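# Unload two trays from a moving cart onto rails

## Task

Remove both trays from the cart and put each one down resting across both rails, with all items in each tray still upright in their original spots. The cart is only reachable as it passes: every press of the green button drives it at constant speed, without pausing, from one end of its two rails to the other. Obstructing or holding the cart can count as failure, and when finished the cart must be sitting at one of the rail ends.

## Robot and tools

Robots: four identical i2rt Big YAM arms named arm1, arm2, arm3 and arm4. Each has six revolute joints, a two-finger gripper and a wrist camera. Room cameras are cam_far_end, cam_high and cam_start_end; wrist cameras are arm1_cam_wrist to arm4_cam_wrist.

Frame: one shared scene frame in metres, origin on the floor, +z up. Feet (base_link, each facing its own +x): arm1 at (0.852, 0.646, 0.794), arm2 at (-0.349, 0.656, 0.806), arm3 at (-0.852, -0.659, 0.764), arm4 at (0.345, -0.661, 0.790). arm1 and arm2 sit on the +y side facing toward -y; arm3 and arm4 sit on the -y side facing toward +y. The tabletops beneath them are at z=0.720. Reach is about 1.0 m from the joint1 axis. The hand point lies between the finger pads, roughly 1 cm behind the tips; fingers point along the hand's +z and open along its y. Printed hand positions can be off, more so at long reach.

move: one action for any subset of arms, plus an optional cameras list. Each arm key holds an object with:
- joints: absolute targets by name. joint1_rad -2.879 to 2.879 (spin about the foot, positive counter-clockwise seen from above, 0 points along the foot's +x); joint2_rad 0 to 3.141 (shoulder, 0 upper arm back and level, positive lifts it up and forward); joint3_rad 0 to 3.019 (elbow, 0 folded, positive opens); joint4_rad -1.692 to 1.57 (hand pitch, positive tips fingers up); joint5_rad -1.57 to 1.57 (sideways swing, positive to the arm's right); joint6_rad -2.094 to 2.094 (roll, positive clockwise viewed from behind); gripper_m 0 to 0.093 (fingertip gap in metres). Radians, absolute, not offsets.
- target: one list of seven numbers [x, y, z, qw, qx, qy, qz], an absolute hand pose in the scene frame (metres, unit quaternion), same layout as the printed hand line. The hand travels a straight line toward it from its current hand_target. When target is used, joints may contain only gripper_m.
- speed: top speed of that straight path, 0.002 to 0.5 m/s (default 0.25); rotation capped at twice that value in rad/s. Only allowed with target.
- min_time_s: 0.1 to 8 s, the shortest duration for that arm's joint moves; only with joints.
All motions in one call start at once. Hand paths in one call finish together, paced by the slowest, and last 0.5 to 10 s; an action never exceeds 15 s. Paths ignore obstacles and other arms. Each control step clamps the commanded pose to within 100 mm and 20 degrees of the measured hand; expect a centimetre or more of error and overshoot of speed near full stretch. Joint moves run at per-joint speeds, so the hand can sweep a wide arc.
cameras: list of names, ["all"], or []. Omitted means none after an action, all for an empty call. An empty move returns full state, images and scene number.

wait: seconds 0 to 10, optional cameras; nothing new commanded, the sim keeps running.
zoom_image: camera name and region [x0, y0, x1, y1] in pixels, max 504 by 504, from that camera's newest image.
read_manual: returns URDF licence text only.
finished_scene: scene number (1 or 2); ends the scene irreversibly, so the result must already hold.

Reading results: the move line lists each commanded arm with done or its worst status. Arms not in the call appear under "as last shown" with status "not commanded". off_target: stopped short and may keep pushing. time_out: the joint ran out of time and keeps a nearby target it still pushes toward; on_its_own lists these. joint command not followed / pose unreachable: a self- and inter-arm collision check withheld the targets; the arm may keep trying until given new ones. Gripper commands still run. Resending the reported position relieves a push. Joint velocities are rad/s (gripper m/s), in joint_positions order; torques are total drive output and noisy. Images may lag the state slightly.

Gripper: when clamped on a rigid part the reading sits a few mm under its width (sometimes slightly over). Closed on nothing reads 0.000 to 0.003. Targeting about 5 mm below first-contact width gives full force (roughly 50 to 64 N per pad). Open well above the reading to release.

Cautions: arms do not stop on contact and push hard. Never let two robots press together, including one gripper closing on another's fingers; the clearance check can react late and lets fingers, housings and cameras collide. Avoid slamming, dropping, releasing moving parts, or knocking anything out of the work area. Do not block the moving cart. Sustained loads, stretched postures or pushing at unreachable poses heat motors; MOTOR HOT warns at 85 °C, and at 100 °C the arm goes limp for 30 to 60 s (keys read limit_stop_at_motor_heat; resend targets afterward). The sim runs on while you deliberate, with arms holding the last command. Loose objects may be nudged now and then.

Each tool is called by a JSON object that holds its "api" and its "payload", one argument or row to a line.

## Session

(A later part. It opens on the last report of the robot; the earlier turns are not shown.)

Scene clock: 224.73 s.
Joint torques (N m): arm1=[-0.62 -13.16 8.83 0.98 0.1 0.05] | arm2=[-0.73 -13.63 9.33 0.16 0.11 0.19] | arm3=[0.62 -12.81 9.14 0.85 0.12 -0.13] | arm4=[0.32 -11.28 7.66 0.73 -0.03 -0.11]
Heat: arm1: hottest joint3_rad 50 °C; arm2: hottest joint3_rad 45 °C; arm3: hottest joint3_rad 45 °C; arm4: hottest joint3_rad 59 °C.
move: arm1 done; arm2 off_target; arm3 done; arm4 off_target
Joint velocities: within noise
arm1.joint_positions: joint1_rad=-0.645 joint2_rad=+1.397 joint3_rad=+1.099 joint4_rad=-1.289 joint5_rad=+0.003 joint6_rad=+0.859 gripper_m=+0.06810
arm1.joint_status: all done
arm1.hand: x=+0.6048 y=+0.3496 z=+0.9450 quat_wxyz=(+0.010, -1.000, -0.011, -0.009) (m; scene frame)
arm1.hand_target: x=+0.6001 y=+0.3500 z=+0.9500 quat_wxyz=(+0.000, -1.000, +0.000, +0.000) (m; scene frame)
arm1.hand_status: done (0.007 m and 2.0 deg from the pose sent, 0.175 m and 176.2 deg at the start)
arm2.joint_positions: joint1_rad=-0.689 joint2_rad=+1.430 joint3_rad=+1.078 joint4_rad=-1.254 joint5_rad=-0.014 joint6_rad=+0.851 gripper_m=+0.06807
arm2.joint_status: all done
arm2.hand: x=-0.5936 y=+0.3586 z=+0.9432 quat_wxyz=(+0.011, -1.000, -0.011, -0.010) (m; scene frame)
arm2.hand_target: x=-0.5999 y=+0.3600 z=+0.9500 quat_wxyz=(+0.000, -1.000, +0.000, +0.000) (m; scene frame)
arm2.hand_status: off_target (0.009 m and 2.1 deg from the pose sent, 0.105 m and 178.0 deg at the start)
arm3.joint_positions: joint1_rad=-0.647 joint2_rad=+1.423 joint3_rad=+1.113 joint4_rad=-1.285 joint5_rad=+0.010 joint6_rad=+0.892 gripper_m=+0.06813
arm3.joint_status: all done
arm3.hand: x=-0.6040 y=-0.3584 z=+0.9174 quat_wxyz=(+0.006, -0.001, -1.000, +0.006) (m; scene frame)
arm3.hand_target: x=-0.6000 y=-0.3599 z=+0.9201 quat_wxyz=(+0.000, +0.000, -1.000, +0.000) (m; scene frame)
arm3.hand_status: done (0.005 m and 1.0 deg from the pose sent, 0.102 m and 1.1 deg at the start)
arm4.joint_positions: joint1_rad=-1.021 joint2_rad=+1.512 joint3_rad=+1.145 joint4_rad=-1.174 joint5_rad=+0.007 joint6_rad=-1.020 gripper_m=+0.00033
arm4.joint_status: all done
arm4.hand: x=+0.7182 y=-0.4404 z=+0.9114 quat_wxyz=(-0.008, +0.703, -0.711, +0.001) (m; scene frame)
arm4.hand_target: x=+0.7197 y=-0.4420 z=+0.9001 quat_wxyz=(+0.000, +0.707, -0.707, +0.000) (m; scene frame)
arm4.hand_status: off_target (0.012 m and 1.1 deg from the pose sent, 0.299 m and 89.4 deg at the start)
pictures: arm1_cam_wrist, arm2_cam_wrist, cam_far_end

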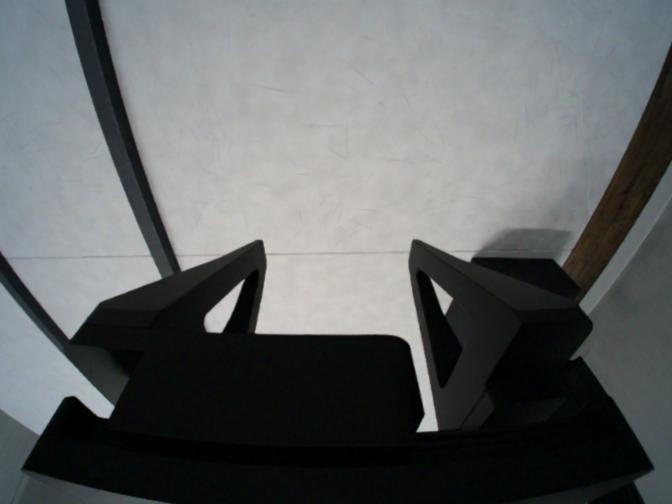

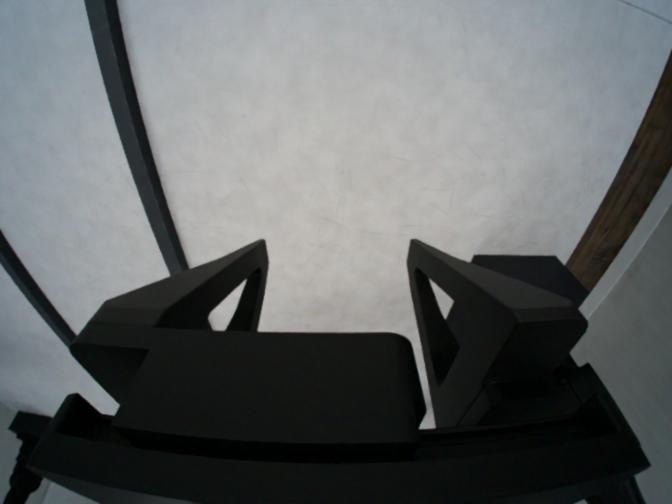

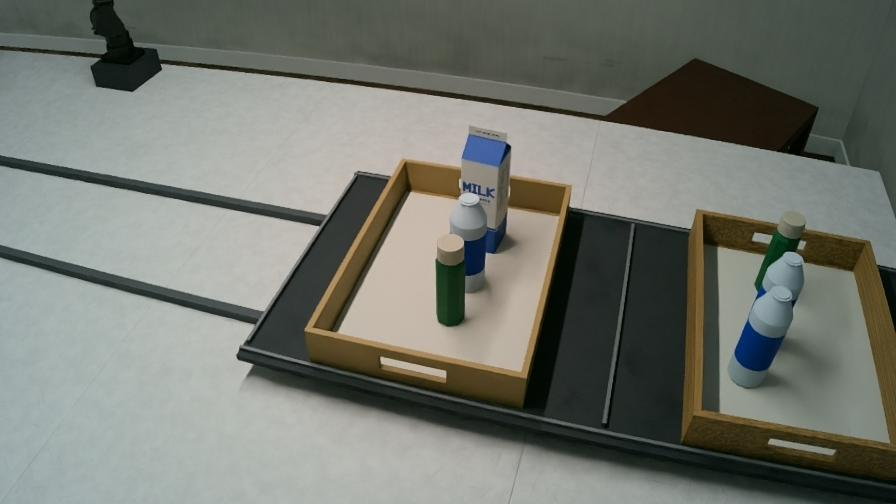

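{"api": "move", "payload": {
  "arm4": {"target":[0.708,-0.438,0.76,0,0.707,-0.707,0],"speed":0.12}
}}

{"api": "move", "payload": {
  "arm4": {"target":[0.71,-0.44,0.92,0,0.707,-0.707,0],"speed":0.3},
  "arm1": {"target":[0.6,0.35,0.90,0,1,0,0]},
  "arm2": {"target":[-0.6,0.36,0.90,0,1,0,0]},
  "arm3": {"target":[-0.6,-0.36,0.90,0,0,1,0]}
}}

{"api": "move", "payload": {
  "arm4": {"target":[0.6,-0.36,0.92,0,0,1,0],"speed":0.4,"joints":{"gripper_m":0.068}},
  "cameras": ["cam_far_end","arm1_cam_wrist","cam_high"]
}}

{"api": "wait", "payload": {
  "seconds": 5,
  "cameras": ["cam_far_end","arm1_cam_wrist","cam_high"]
}}

Scene clock: 234.27 s.
Joint torques (N m): arm1=[-2.08 -12.57 8.84 0.88 0.09 0.09] | arm2=[-1.03 -13.74 9.31 0.14 0.13 0.17] | arm3=[0.85 -12.34 9.21 1.06 0.11 -0.13] | arm4=[1.44 -6.95 4.38 2.62 -0.15 0.07]
Heat: arm1: hottest joint3_rad 50 °C; arm2: hottest joint3_rad 44 °C; arm3: hottest joint3_rad 44 °C; arm4: hottest joint3_rad 59 °C.
move: arm4 off_target
Joint velocities: within noise
arm1, arm2, arm3: as last shown
arm1.joint_positions: joint1_rad=-0.645 joint2_rad=+1.397 joint3_rad=+1.099 joint4_rad=-1.289 joint5_rad=+0.003 joint6_rad=+0.860 gripper_m=+0.06810
arm4.joint_positions: joint1_rad=-1.017 joint2_rad=+1.638 joint3_rad=+0.978 joint4_rad=-0.839 joint5_rad=+0.011 joint6_rad=-1.020 gripper_m=+0.00033
arm4.joint_status: not commanded
arm4.hand: x=+0.7191 y=-0.4378 z=+0.8063 quat_wxyz=(-0.028, +0.704, -0.710, +0.008) (m; scene frame)
arm4.hand_target: x=+0.7048 y=-0.4405 z=+0.7641 quat_wxyz=(+0.000, +0.707, -0.707, +0.000) (m; scene frame)
arm4.hand_status: off_target (0.048 m and 3.4 deg from the pose sent, 0.152 m and 1.1 deg at the start)
pictures: none

Scene clock: 235.50 s.
Joint torques (N m): arm1=[-1.49 -10.46 8.77 0.92 0.1 0.04] | arm2=[-0.67 -12.04 9.16 0.13 0.11 0.2] | arm3=[0.62 -11.22 8.99 0.99 0.11 -0.12] | arm4=[1.14 -10.93 9.69 -0.31 -0.17 0.06]
Heat: arm1: hottest joint3_rad 50 °C; arm2: hottest joint3_rad 44 °C; arm3: hottest joint3_rad 43 °C; arm4: hottest joint3_rad 59 °C.
move: arm1 done; arm2 done; arm3 done; arm4 done
Joint velocities: within noise
arm1.joint_positions: joint1_rad=-0.645 joint2_rad=+1.423 joint3_rad=+1.007 joint4_rad=-1.150 joint5_rad=+0.003 joint6_rad=+0.860 gripper_m=+0.06810
arm1.joint_status: not commanded
arm1.hand: x=+0.6056 y=+0.3503 z=+0.9027 quat_wxyz=(+0.002, -1.000, -0.011, -0.002) (m; scene frame)
arm1.hand_target: x=+0.6001 y=+0.3501 z=+0.9000 quat_wxyz=(+0.000, -1.000, +0.000, +0.000) (m; scene frame)
arm1.hand_status: done (0.006 m and 1.3 deg from the pose sent, 0.045 m and 2.0 deg at the start)
arm2.joint_positions: joint1_rad=-0.689 joint2_rad=+1.461 joint3_rad=+0.989 joint4_rad=-1.114 joint5_rad=-0.014 joint6_rad=+0.853 gripper_m=+0.06807
arm2.joint_status: not commanded
arm2.hand: x=-0.5931 y=+0.3600 z=+0.9004 quat_wxyz=(+0.003, -1.000, -0.010, -0.004) (m; scene frame)
arm2.hand_target: x=-0.5999 y=+0.3601 z=+0.9000 quat_wxyz=(+0.000, -1.000, +0.000, +0.000) (m; scene frame)
arm2.hand_status: done (0.007 m and 1.3 deg from the pose sent, 0.044 m and 2.1 deg at the start)
arm3.joint_positions: joint1_rad=-0.647 joint2_rad=+1.423 joint3_rad=+1.075 joint4_rad=-1.230 joint5_rad=+0.010 joint6_rad=+0.892 gripper_m=+0.06813
arm3.joint_status: not commanded
arm3.hand: x=-0.6045 y=-0.3587 z=+0.9035 quat_wxyz=(+0.001, +0.000, -1.000, +0.000) (m; scene frame)
arm3.hand_target: x=-0.6001 y=-0.3600 z=+0.9001 quat_wxyz=(+0.000, +0.000, -1.000, +0.000) (m; scene frame)
arm3.hand_status: done (0.006 m and 0.1 deg from the pose sent, 0.018 m and 1.1 deg at the start)
arm4.joint_positions: joint1_rad=-1.016 joint2_rad=+1.478 joint3_rad=+1.130 joint4_rad=-1.199 joint5_rad=+0.011 joint6_rad=-1.020 gripper_m=+0.00033
arm4.joint_status: not commanded
arm4.hand: x=+0.7074 y=-0.4455 z=+0.9198 quat_wxyz=(-0.005, +0.705, -0.709, +0.002) (m; scene frame)
arm4.hand_target: x=+0.7100 y=-0.4400 z=+0.9201 quat_wxyz=(+0.000, +0.707, -0.707, +0.000) (m; scene frame)
arm4.hand_status: done (0.006 m and 0.7 deg from the pose sent, 0.114 m and 3.4 deg at the start)
pictures: none

Scene clock: 238.47 s.
Joint torques (N m): arm1=[-0.32 -10.52 8.79 1.11 0.13 0.06] | arm2=[-0.5 -11.81 9.13 0.18 0.11 0.18] | arm3=[0.26 -11.81 9.13 0.87 0.12 -0.11] | arm4=[0.91 -12.28 7.53 -0.05 0.16 0.21]
Heat: arm1: hottest joint3_rad 50 °C; arm2: hottest joint3_rad 43 °C; arm3: hottest joint3_rad 43 °C; arm4: hottest joint3_rad 59 °C.
move: arm4 done
Joint velocities: within noise
arm1, arm2, arm3: as last shown
arm4.joint_positions: joint1_rad=-0.686 joint2_rad=+1.430 joint3_rad=+1.072 joint4_rad=-1.199 joint5_rad=+0.011 joint6_rad=+0.863 gripper_m=+0.06792
arm4.joint_status: all done
arm4.hand: x=+0.6039 y=-0.3575 z=+0.9193 quat_wxyz=(-0.001, +0.006, -1.000, -0.002) (m; scene frame)
arm4.hand_target: x=+0.6000 y=-0.3600 z=+0.9200 quat_wxyz=(+0.000, +0.000, -1.000, +0.000) (m; scene frame)
arm4.hand_status: done (0.005 m and 0.7 deg from the pose sent, 0.137 m and 89.6 deg at the start)
pictures: arm1_cam_wrist, cam_far_end, cam_high

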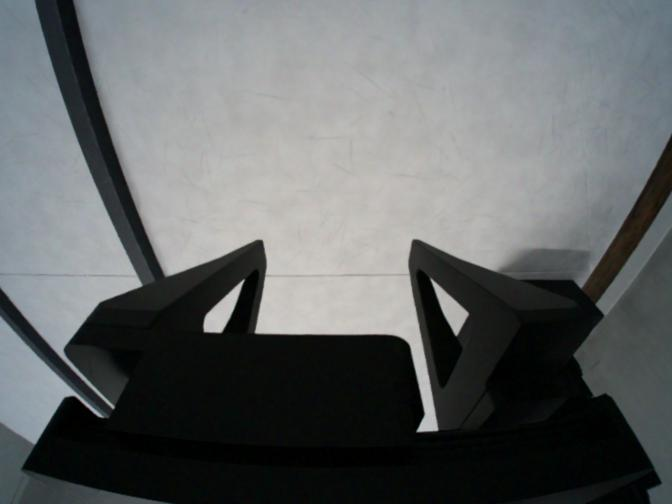

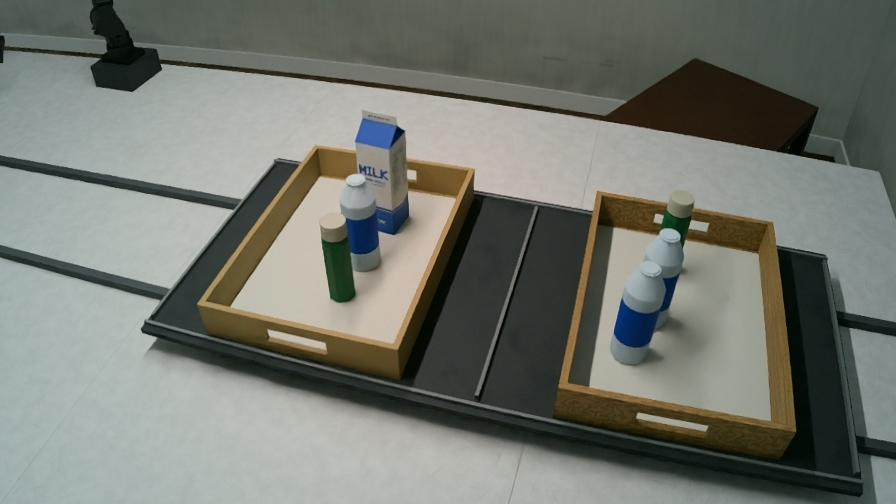

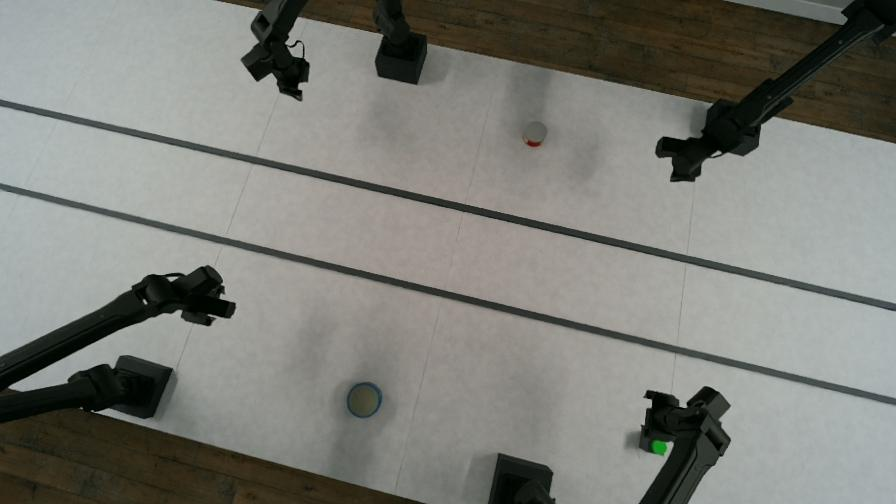

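Scene clock: 243.47 s.
Joint torques (N m): arm1=[-1.79 -10.52 8.7 1.03 0.09 0.07] | arm2=[-0.67 -11.99 9.11 0.24 0.11 0.19] | arm3=[0.67 -11.46 9.02 1.11 0.11 -0.06] | arm4=[0.97 -12.4 7.53 -0.03 0.17 0.22]
Heat: arm1: hottest joint3_rad 50 °C; arm2: hottest joint3_rad 43 °C; arm3: hottest joint3_rad 43 °C; arm4: hottest joint3_rad 59 °C.
Joint velocities: within noise
arm1.joint_positions: joint1_rad=-0.645 joint2_rad=+1.423 joint3_rad=+1.007 joint4_rad=-1.150 joint5_rad=+0.003 joint6_rad=+0.860 gripper_m=+0.06810
arm1.joint_status: not commanded
arm1.hand: x=+0.6056 y=+0.3503 z=+0.9027 quat_wxyz=(+0.002, -1.000, -0.011, -0.002) (m; scene frame)
arm1.hand_target: x=+0.6001 y=+0.3501 z=+0.9000 quat_wxyz=(+0.000, -1.000, +0.000, +0.000) (m; scene frame)
arm1.hand_status: not commanded
arm2.joint_positions: joint1_rad=-0.689 joint2_rad=+1.461 joint3_rad=+0.989 joint4_rad=-1.114 joint5_rad=-0.014 joint6_rad=+0.853 gripper_m=+0.06807
arm2.joint_status: not commanded
arm2.hand: x=-0.5931 y=+0.3600 z=+0.9004 quat_wxyz=(+0.003, -1.000, -0.010, -0.004) (m; scene frame)
arm2.hand_target: x=-0.5999 y=+0.3601 z=+0.9000 quat_wxyz=(+0.000, -1.000, +0.000, +0.000) (m; scene frame)
arm2.hand_status: not commanded
arm3.joint_positions: joint1_rad=-0.647 joint2_rad=+1.423 joint3_rad=+1.075 joint4_rad=-1.230 joint5_rad=+0.010 joint6_rad=+0.892 gripper_m=+0.06813
arm3.joint_status: not commanded
arm3.hand: x=-0.6045 y=-0.3587 z=+0.9035 quat_wxyz=(+0.001, +0.000, -1.000, +0.000) (m; scene frame)
arm3.hand_target: x=-0.6001 y=-0.3600 z=+0.9001 quat_wxyz=(+0.000, +0.000, -1.000, +0.000) (m; scene frame)
arm3.hand_status: not commanded
arm4.joint_positions: joint1_rad=-0.686 joint2_rad=+1.430 joint3_rad=+1.072 joint4_rad=-1.199 joint5_rad=+0.011 joint6_rad=+0.864 gripper_m=+0.06792
arm4.joint_status: all done
arm4.hand: x=+0.6039 y=-0.3575 z=+0.9193 quat_wxyz=(-0.001, +0.006, -1.000, -0.002) (m; scene frame)
arm4.hand_target: x=+0.6000 y=-0.3600 z=+0.9200 quat_wxyz=(+0.000, +0.000, -1.000, +0.000) (m; scene frame)
arm4.hand_status: done (0.005 m and 0.7 deg from the pose sent, 0.137 m and 89.6 deg at the start)
wait: 5.00 s; at rest by 0.27 s
pictures: arm1_cam_wrist, cam_far_end, cam_high

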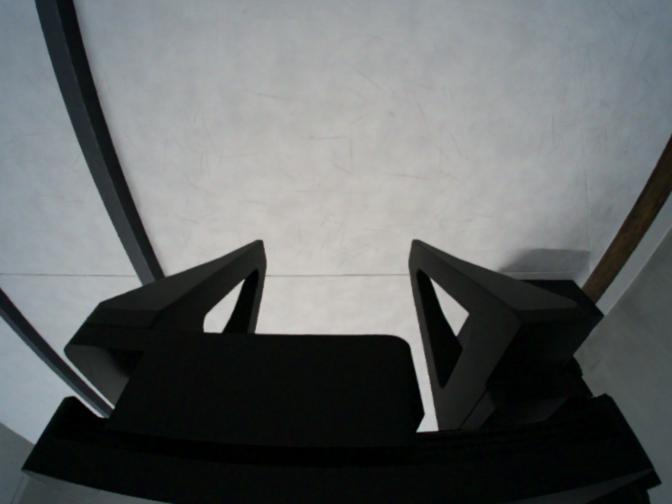

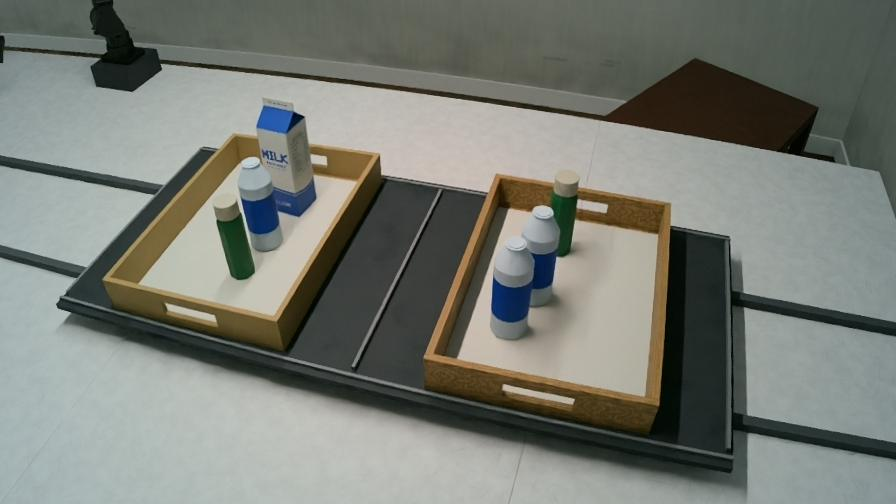

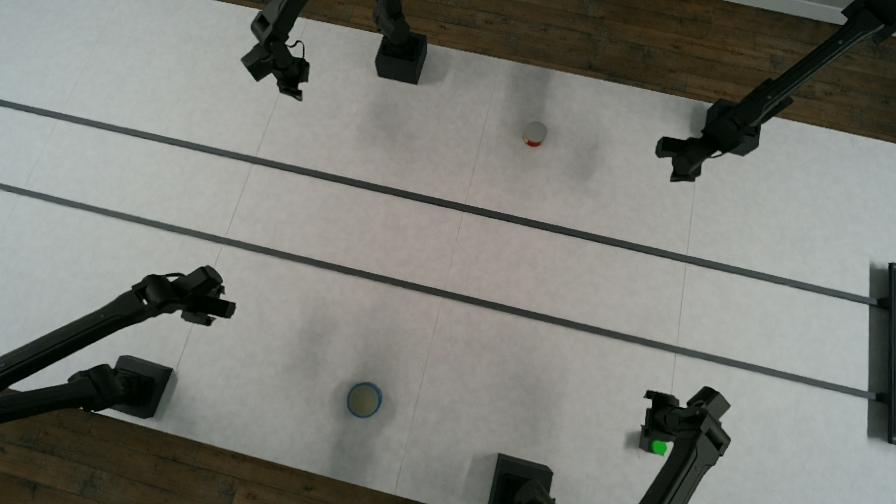

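{"api": "move", "payload": {
  "arm1": {"target":[0.6,0.225,0.91,0,1,0,0],"speed":0.15},
  "arm4": {"target":[0.6,-0.242,0.91,0,0,1,0],"speed":0.15},
  "arm2": {"target":[-0.6,0.245,0.91,0,1,0,0],"speed":0.15},
  "arm3": {"target":[-0.6,-0.252,0.91,0,0,1,0],"speed":0.15},
  "cameras": ["arm1_cam_wrist","arm4_cam_wrist","cam_high"]
}}

{"api": "wait", "payload": {
  "seconds": 5,
  "cameras": ["arm1_cam_wrist","arm4_cam_wrist","cam_high"]
}}

Scene clock: 265.07 s.
Joint torques (N m): arm1=[-0.38 -14.21 11.96 -0.05 0.16 0.1] | arm2=[0.79 -15.38 12.77 -0.61 0.08 0.2] | arm3=[1.38 -14.62 12.77 -0.01 0.06 0.1] | arm4=[0.79 -13.33 11.15 -0.29 0.16 0.23]
Heat: arm1: hottest joint3_rad 48 °C; arm2: hottest joint3_rad 42 °C; arm3: hottest joint3_rad 43 °C; arm4: hottest joint3_rad 58 °C.
move: arm1 off_target; arm2 off_target; arm3 off_target; arm4 off_target
Joint velocities: within noise
arm1.joint_positions: joint1_rad=-0.494 joint2_rad=+1.662 joint3_rad=+1.276 joint4_rad=-1.197 joint5_rad=+0.003 joint6_rad=+1.025 gripper_m=+0.06810
arm1.joint_status: not commanded
arm1.hand: x=+0.6060 y=+0.2391 z=+0.8989 quat_wxyz=(+0.009, -1.000, -0.003, -0.007) (m; scene frame)
arm1.hand_target: x=+0.6003 y=+0.2255 z=+0.9101 quat_wxyz=(+0.000, -1.000, +0.000, +0.000) (m; scene frame)
arm1.hand_status: off_target (0.019 m and 1.3 deg from the pose sent, 0.126 m and 1.3 deg at the start)
arm2.joint_positions: joint1_rad=-0.556 joint2_rad=+1.671 joint3_rad=+1.233 joint4_rad=-1.164 joint5_rad=-0.014 joint6_rad=+1.008 gripper_m=+0.06807
arm2.joint_status: not commanded
arm2.hand: x=-0.5956 y=+0.2614 z=+0.8980 quat_wxyz=(+0.011, -1.000, +0.001, -0.008) (m; scene frame)
arm2.hand_target: x=-0.5996 y=+0.2455 z=+0.9101 quat_wxyz=(+0.000, -1.000, +0.000, +0.000) (m; scene frame)
arm2.hand_status: off_target (0.021 m and 1.6 deg from the pose sent, 0.116 m and 1.3 deg at the start)
arm3.joint_positions: joint1_rad=-0.519 joint2_rad=+1.632 joint3_rad=+1.298 joint4_rad=-1.267 joint5_rad=+0.010 joint6_rad=+1.013 gripper_m=+0.06813
arm3.joint_status: not commanded
arm3.hand: x=-0.6056 y=-0.2646 z=+0.8996 quat_wxyz=(+0.006, +0.003, -1.000, +0.009) (m; scene frame)
arm3.hand_target: x=-0.6003 y=-0.2524 z=+0.9102 quat_wxyz=(+0.000, +0.000, -1.000, +0.000) (m; scene frame)
arm3.hand_status: off_target (0.017 m and 1.3 deg from the pose sent, 0.107 m and 0.2 deg at the start)
arm4.joint_positions: joint1_rad=-0.528 joint2_rad=+1.647 joint3_rad=+1.286 joint4_rad=-1.207 joint5_rad=+0.013 joint6_rad=+1.018 gripper_m=+0.06792
arm4.joint_status: not commanded
arm4.hand: x=+0.5938 y=-0.2531 z=+0.9064 quat_wxyz=(+0.002, +0.007, -1.000, +0.002) (m; scene frame)
arm4.hand_target: x=+0.5997 y=-0.2423 z=+0.9100 quat_wxyz=(+0.000, +0.000, -1.000, +0.000) (m; scene frame)
arm4.hand_status: off_target (0.013 m and 0.9 deg from the pose sent, 0.116 m and 0.7 deg at the start)
pictures: arm1_cam_wrist, arm4_cam_wrist, cam_high

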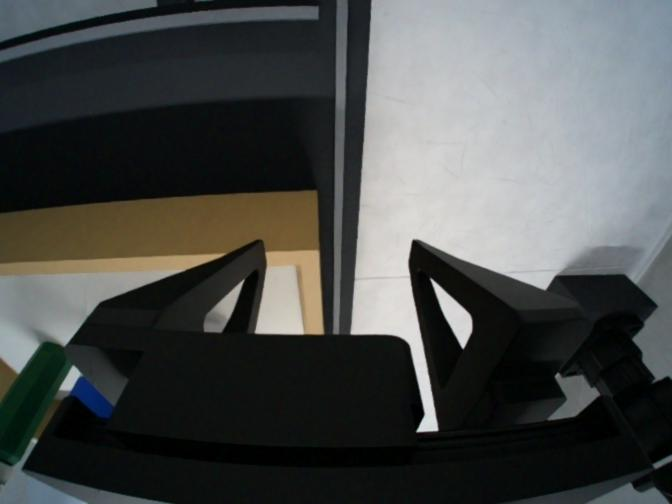

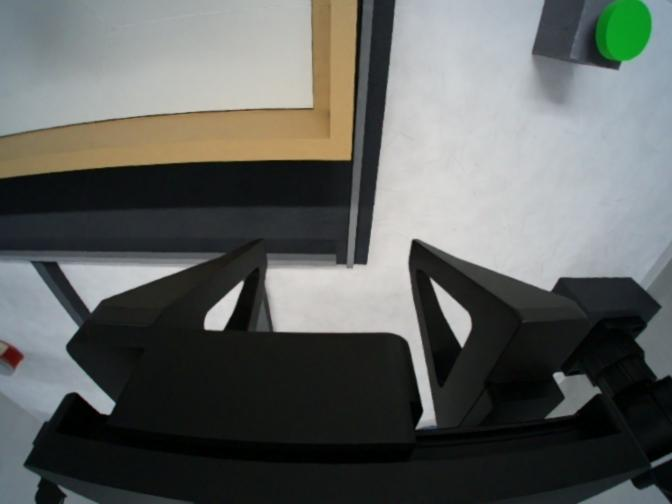

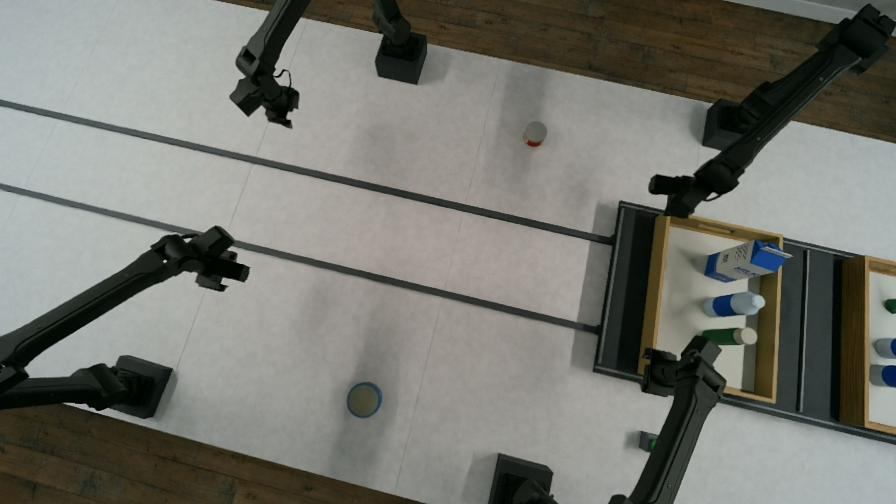

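Scene clock: 270.07 s.
Joint torques (N m): arm1=[0.03 -13.98 12.14 -0.18 0.18 0.06] | arm2=[0.85 -15.33 12.77 -0.59 0.08 0.19] | arm3=[2.14 -14.92 12.89 0.1 0.02 0.11] | arm4=[0.85 -13.45 11.21 -0.29 0.16 0.22]
Heat: arm1: hottest joint3_rad 48 °C; arm2: hottest joint3_rad 44 °C; arm3: hottest joint3_rad 43 °C; arm4: hottest joint3_rad 59 °C.
Joint velocities: within noise
arm1.joint_positions: joint1_rad=-0.494 joint2_rad=+1.662 joint3_rad=+1.276 joint4_rad=-1.197 joint5_rad=+0.003 joint6_rad=+1.025 gripper_m=+0.06810
arm1.joint_status: not commanded
arm1.hand: x=+0.6060 y=+0.2391 z=+0.8989 quat_wxyz=(+0.009, -1.000, -0.003, -0.007) (m; scene frame)
arm1.hand_target: x=+0.6003 y=+0.2255 z=+0.9101 quat_wxyz=(+0.000, -1.000, +0.000, +0.000) (m; scene frame)
arm1.hand_status: off_target (0.019 m and 1.3 deg from the pose sent, 0.126 m and 1.3 deg at the start)
arm2.joint_positions: joint1_rad=-0.556 joint2_rad=+1.671 joint3_rad=+1.233 joint4_rad=-1.164 joint5_rad=-0.014 joint6_rad=+1.008 gripper_m=+0.06807
arm2.joint_status: not commanded
arm2.hand: x=-0.5956 y=+0.2614 z=+0.8980 quat_wxyz=(+0.011, -1.000, +0.002, -0.008) (m; scene frame)
arm2.hand_target: x=-0.5996 y=+0.2455 z=+0.9101 quat_wxyz=(+0.000, -1.000, +0.000, +0.000) (m; scene frame)
arm2.hand_status: off_target (0.021 m and 1.6 deg from the pose sent, 0.116 m and 1.3 deg at the start)
arm3.joint_positions: joint1_rad=-0.519 joint2_rad=+1.632 joint3_rad=+1.298 joint4_rad=-1.267 joint5_rad=+0.010 joint6_rad=+1.013 gripper_m=+0.06813
arm3.joint_status: not commanded
arm3.hand: x=-0.6056 y=-0.2646 z=+0.8996 quat_wxyz=(+0.006, +0.003, -1.000, +0.009) (m; scene frame)
arm3.hand_target: x=-0.6003 y=-0.2524 z=+0.9102 quat_wxyz=(+0.000, +0.000, -1.000, +0.000) (m; scene frame)
arm3.hand_status: off_target (0.017 m and 1.3 deg from the pose sent, 0.107 m and 0.2 deg at the start)
arm4.joint_positions: joint1_rad=-0.528 joint2_rad=+1.647 joint3_rad=+1.286 joint4_rad=-1.207 joint5_rad=+0.013 joint6_rad=+1.018 gripper_m=+0.06792
arm4.joint_status: not commanded
arm4.hand: x=+0.5938 y=-0.2531 z=+0.9064 quat_wxyz=(+0.002, +0.007, -1.000, +0.002) (m; scene frame)
arm4.hand_target: x=+0.5997 y=-0.2423 z=+0.9100 quat_wxyz=(+0.000, +0.000, -1.000, +0.000) (m; scene frame)
arm4.hand_status: off_target (0.013 m and 0.9 deg from the pose sent, 0.116 m and 0.7 deg at the start)
wait: 5.00 s; at rest by 0.27 s
pictures: arm1_cam_wrist, arm4_cam_wrist, cam_high

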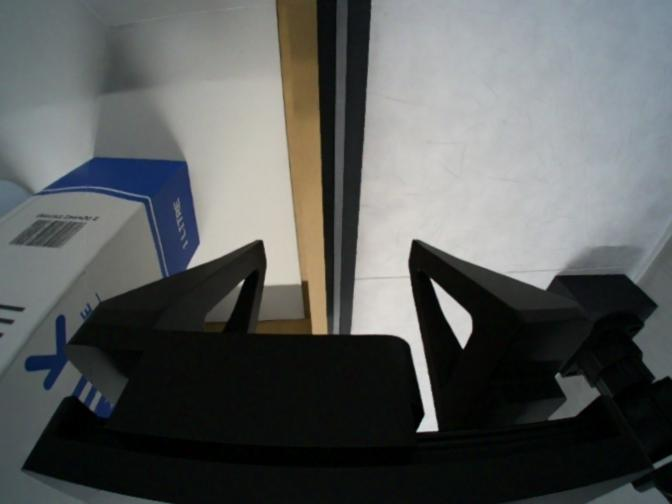

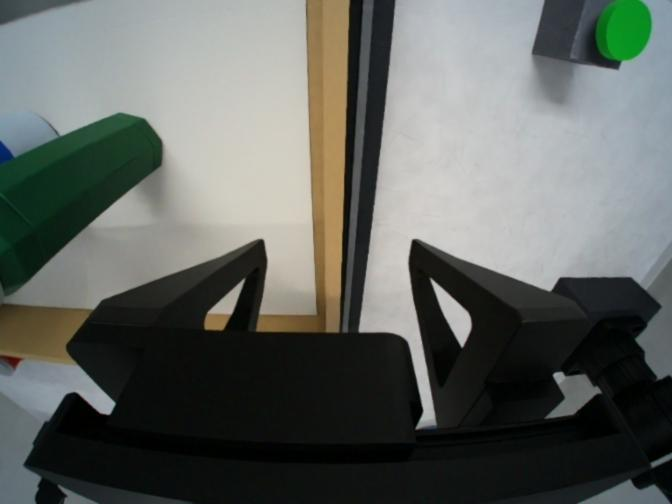

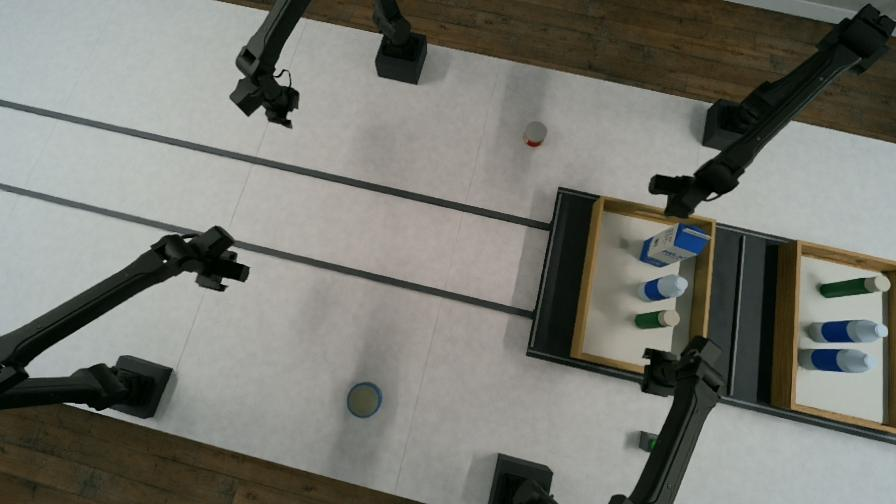

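{"api": "move", "payload": {
  "arm1": {"target":[0.595,0.201,0.91,0,1,0,0],"speed":0.1},
  "arm4": {"target":[0.602,-0.238,0.91,0,0,1,0],"speed":0.1},
  "cameras": ["arm1_cam_wrist","arm4_cam_wrist"]
}}

Scene clock: 282.00 s.
Joint torques (N m): arm1=[0.56 -14.62 12.19 -0.03 0.17 0.07] | arm2=[1.03 -15.38 12.7 -0.59 0.09 0.18] | arm3=[1.55 -14.86 12.77 -0.08 0.03 0.12] | arm4=[1.03 -12.86 11.43 -0.23 0.17 0.2]
Heat: arm1: hottest joint3_rad 48 °C; arm2: hottest joint3_rad 46 °C; arm3: hottest joint3_rad 44 °C; arm4: hottest joint3_rad 60 °C.
move: arm1 off_target; arm4 off_target
Joint velocities: within noise
arm1.joint_positions: joint1_rad=-0.484 joint2_rad=+1.715 joint3_rad=+1.348 joint4_rad=-1.215 joint5_rad=+0.003 joint6_rad=+1.040 gripper_m=+0.06810
arm1.joint_status: not commanded
arm1.hand: x=+0.5986 y=+0.2172 z=+0.8997 quat_wxyz=(+0.008, -1.000, +0.000, -0.007) (m; scene frame)
arm1.hand_target: x=+0.5954 y=+0.2014 z=+0.9102 quat_wxyz=(-0.001, -1.000, +0.000, +0.000) (m; scene frame)
arm1.hand_status: off_target (0.020 m and 1.2 deg from the pose sent, 0.041 m and 1.3 deg at the start)
arm2, arm3: as last shown
arm4.joint_positions: joint1_rad=-0.528 joint2_rad=+1.651 joint3_rad=+1.297 joint4_rad=-1.210 joint5_rad=+0.013 joint6_rad=+1.019 gripper_m=+0.06792
arm4.joint_status: not commanded
arm4.hand: x=+0.5955 y=-0.2503 z=+0.9083 quat_wxyz=(+0.001, +0.007, -1.000, +0.000) (m; scene frame)
arm4.hand_target: x=+0.6017 y=-0.2384 z=+0.9099 quat_wxyz=(+0.000, +0.000, -1.000, +0.000) (m; scene frame)
arm4.hand_status: off_target (0.014 m and 0.8 deg from the pose sent, 0.018 m and 0.9 deg at the start)
pictures: arm1_cam_wrist, arm4_cam_wrist

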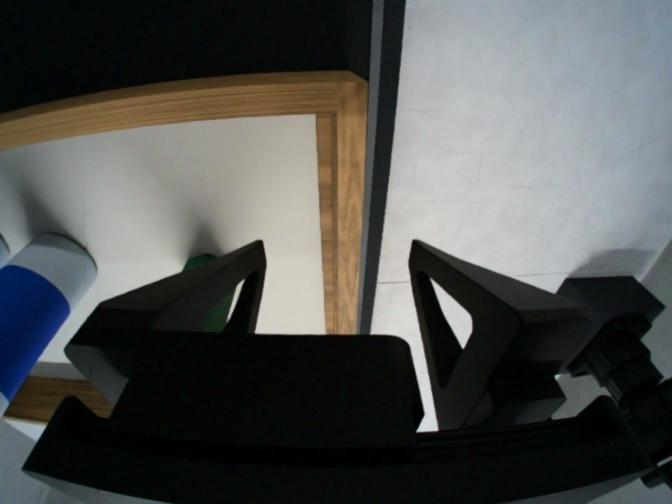

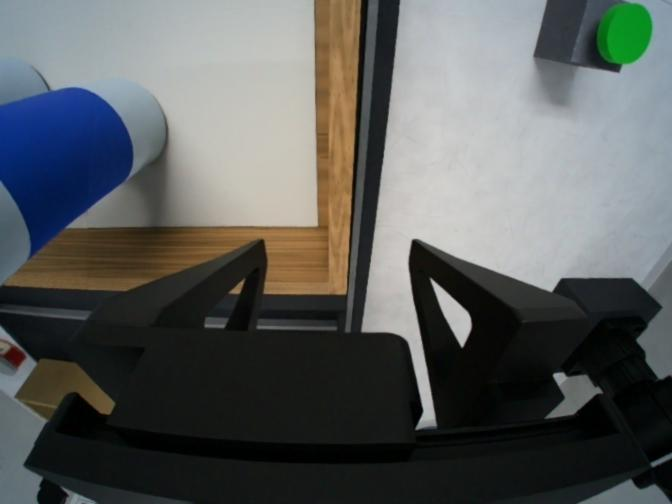

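{"api": "move", "payload": {
  "arm1": {"target":[0.56,0.203,0.79,0,1,0,0],"speed":0.15},
  "arm4": {"target":[0.565,-0.238,0.79,0,0,1,0],"speed":0.15}
}}

{"api": "move", "payload": {
  "arm1": {"target":[0.53,0.203,0.795,0,1,0,0],"speed":0.05,"joints":{"gripper_m":0.006}},
  "arm4": {"target":[0.535,-0.238,0.795,0,0,1,0],"speed":0.05,"joints":{"gripper_m":0.006}}
}}

{"api": "move", "payload": {
  "arm1": {"target":[0.47,0.203,0.885,0,1,0,0],"speed":0.08},
  "arm4": {"target":[0.475,-0.238,0.885,0,0,1,0],"speed":0.08},
  "cameras": ["arm1_cam_wrist","arm4_cam_wrist","arm2_cam_wrist","arm3_cam_wrist","cam_high"]
}}

Scene clock: 291.63 s.
Joint torques (N m): arm1=[-0.91 -15.38 7.17 0.76 -0.05 0.06] | arm2=[0.97 -15.27 12.72 -0.62 0.09 0.19] | arm3=[1.49 -14.62 12.94 -0.09 0.06 0.1] | arm4=[0.73 -13.74 6.84 0.7 0.36 0.19]
Heat: arm1: hottest joint3_rad 47 °C; arm2: hottest joint3_rad 47 °C; arm3: hottest joint3_rad 44 °C; arm4: hottest joint3_rad 61 °C.
move: arm1 off_target; arm4 off_target
Joint velocities: within noise
arm1.joint_positions: joint1_rad=-0.538 joint2_rad=+1.881 joint3_rad=+1.319 joint4_rad=-0.966 joint5_rad=+0.008 joint6_rad=+0.984 gripper_m=+0.06800
arm1.joint_status: not commanded
arm1.hand: x=+0.5549 y=+0.1999 z=+0.8074 quat_wxyz=(-0.013, -1.000, -0.002, +0.010) (m; scene frame)
arm1.hand_target: x=+0.5602 y=+0.2034 z=+0.7904 quat_wxyz=(+0.000, -1.000, +0.000, +0.000) (m; scene frame)
arm1.hand_status: off_target (0.018 m and 1.9 deg from the pose sent, 0.117 m and 1.2 deg at the start)
arm2, arm3: as last shown
arm4.joint_positions: joint1_rad=-0.462 joint2_rad=+1.771 joint3_rad=+1.138 joint4_rad=-0.918 joint5_rad=+0.009 joint6_rad=+1.084 gripper_m=+0.06796
arm4.joint_status: not commanded
arm4.hand: x=+0.5642 y=-0.2370 z=+0.8011 quat_wxyz=(+0.000, +0.007, -1.000, -0.007) (m; scene frame)
arm4.hand_target: x=+0.5650 y=-0.2382 z=+0.7902 quat_wxyz=(+0.000, +0.000, -1.000, +0.000) (m; scene frame)
arm4.hand_status: off_target (0.011 m and 1.2 deg from the pose sent, 0.123 m and 0.8 deg at the start)
pictures: none

Scene clock: 296.03 s.
Joint torques (N m): arm1=[-0.67 -16.91 7.88 0.25 0 -0.14] | arm2=[0.62 -15.27 12.75 -0.68 0.1 0.18] | arm3=[1.67 -15.27 12.86 0.18 0.06 0.07] | arm4=[1.08 -12.57 9.07 0.59 0.1 -0.1]
Heat: arm1: hottest joint3_rad 47 °C; arm2: hottest joint3_rad 47 °C; arm3: hottest joint3_rad 45 °C; arm4: hottest joint3_rad 60 °C.
move: arm1 done; arm4 off_target
Joint velocities: within noise
arm1.joint_positions: joint1_rad=-0.580 joint2_rad=+1.930 joint3_rad=+1.376 joint4_rad=-0.985 joint5_rad=+0.006 joint6_rad=+0.954 gripper_m=+0.00609
arm1.joint_status: all done
arm1.hand: x=+0.5276 y=+0.2006 z=+0.8007 quat_wxyz=(-0.008, -1.000, +0.004, +0.007) (m; scene frame)
arm1.hand_target: x=+0.5301 y=+0.2030 z=+0.7949 quat_wxyz=(+0.000, -1.000, +0.000, +0.000) (m; scene frame)
arm1.hand_status: done (0.007 m and 1.3 deg from the pose sent, 0.028 m and 1.9 deg at the start)
arm2, arm3: as last shown
arm4.joint_positions: joint1_rad=-0.412 joint2_rad=+1.730 joint3_rad=+1.068 joint4_rad=-0.917 joint5_rad=+0.016 joint6_rad=+1.172 gripper_m=+0.00609
arm4.joint_status: all done
arm4.hand: x=+0.5319 y=-0.2528 z=+0.7980 quat_wxyz=(+0.003, -0.011, -1.000, +0.006) (m; scene frame)
arm4.hand_target: x=+0.5348 y=-0.2384 z=+0.7952 quat_wxyz=(+0.000, +0.000, -1.000, +0.000) (m; scene frame)
arm4.hand_status: off_target (0.015 m and 1.5 deg from the pose sent, 0.030 m and 1.2 deg at the start)
pictures: none

Scene clock: 297.97 s.
Joint torques (N m): arm1=[-0.73 -19.31 12.12 -0.13 -0.07 -0.14] | arm2=[0.85 -15.38 12.74 -0.59 0.09 0.18] | arm3=[1.2 -14.21 12.72 0.13 0.1 0.08] | arm4=[1.03 -13.68 10.48 -0.35 0.11 0.2]
Heat: arm1: hottest joint3_rad 47 °C; arm2: hottest joint3_rad 47 °C; arm3: hottest joint3_rad 45 °C; arm4: hottest joint3_rad 60 °C.
move: arm1 off_target; arm4 off_target
Joint velocities: within noise
arm1.joint_positions: joint1_rad=-0.654 joint2_rad=+1.930 joint3_rad=+1.569 joint4_rad=-1.237 joint5_rad=+0.006 joint6_rad=+0.874 gripper_m=+0.00609
arm1.joint_status: not commanded
arm1.hand: x=+0.4834 y=+0.2115 z=+0.8663 quat_wxyz=(+0.015, -1.000, +0.001, -0.011) (m; scene frame)
arm1.hand_target: x=+0.4706 y=+0.2037 z=+0.8850 quat_wxyz=(+0.000, -1.000, +0.000, +0.000) (m; scene frame)
arm1.hand_status: off_target (0.025 m and 2.2 deg from the pose sent, 0.102 m and 1.3 deg at the start)
arm2, arm3: as last shown
arm4.joint_positions: joint1_rad=-0.282 joint2_rad=+1.587 joint3_rad=+1.104 joint4_rad=-1.113 joint5_rad=+0.016 joint6_rad=+1.268 gripper_m=+0.00609
arm4.joint_status: not commanded
arm4.hand: x=+0.4729 y=-0.2519 z=+0.8709 quat_wxyz=(+0.004, +0.006, -1.000, +0.014) (m; scene frame)
arm4.hand_target: x=+0.4748 y=-0.2384 z=+0.8851 quat_wxyz=(+0.000, +0.000, -1.000, +0.000) (m; scene frame)
arm4.hand_status: off_target (0.020 m and 1.8 deg from the pose sent, 0.105 m and 1.5 deg at the start)
pictures: arm1_cam_wrist, arm2_cam_wrist, arm3_cam_wrist, arm4_cam_wrist, cam_high

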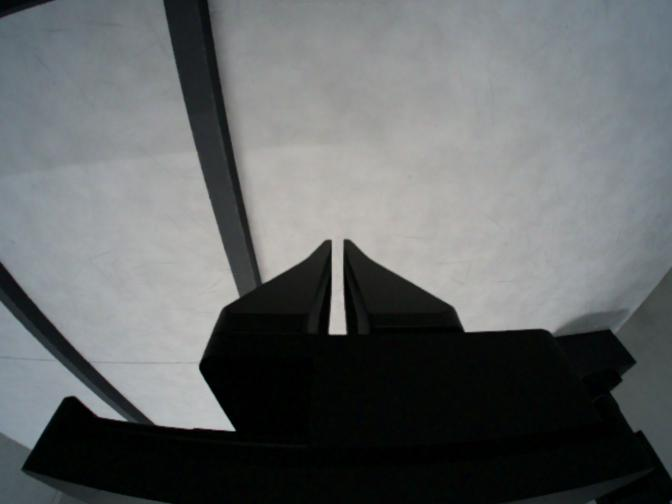

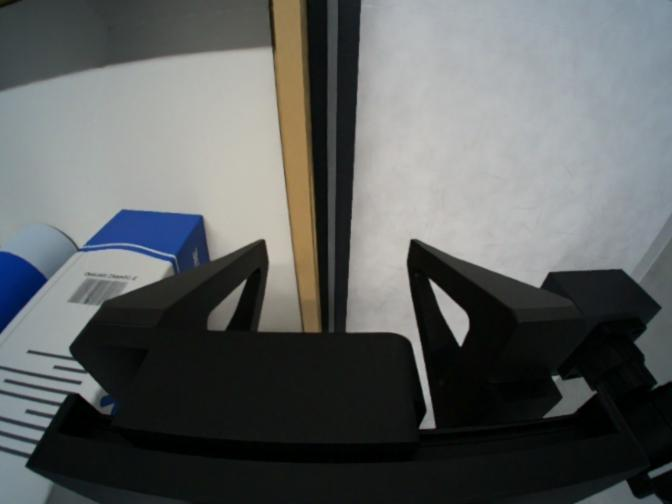

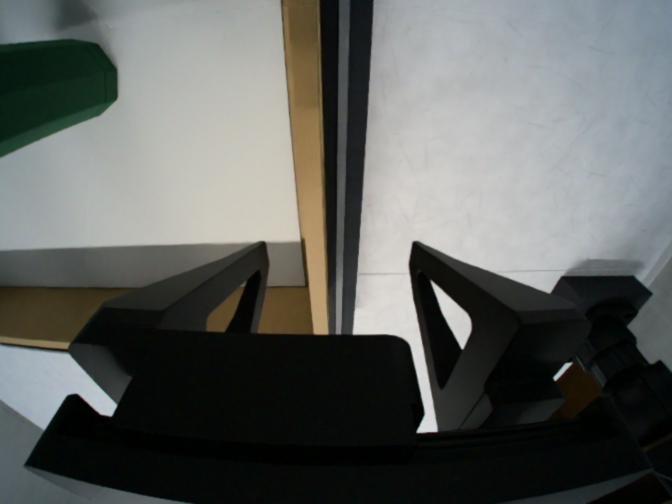

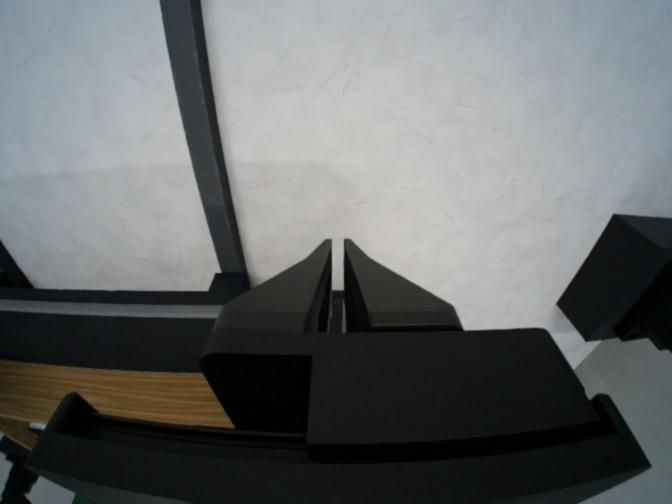

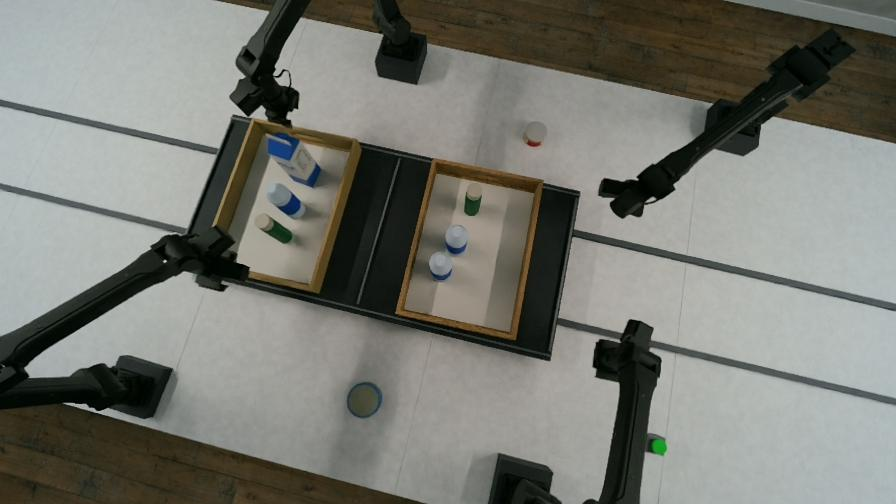

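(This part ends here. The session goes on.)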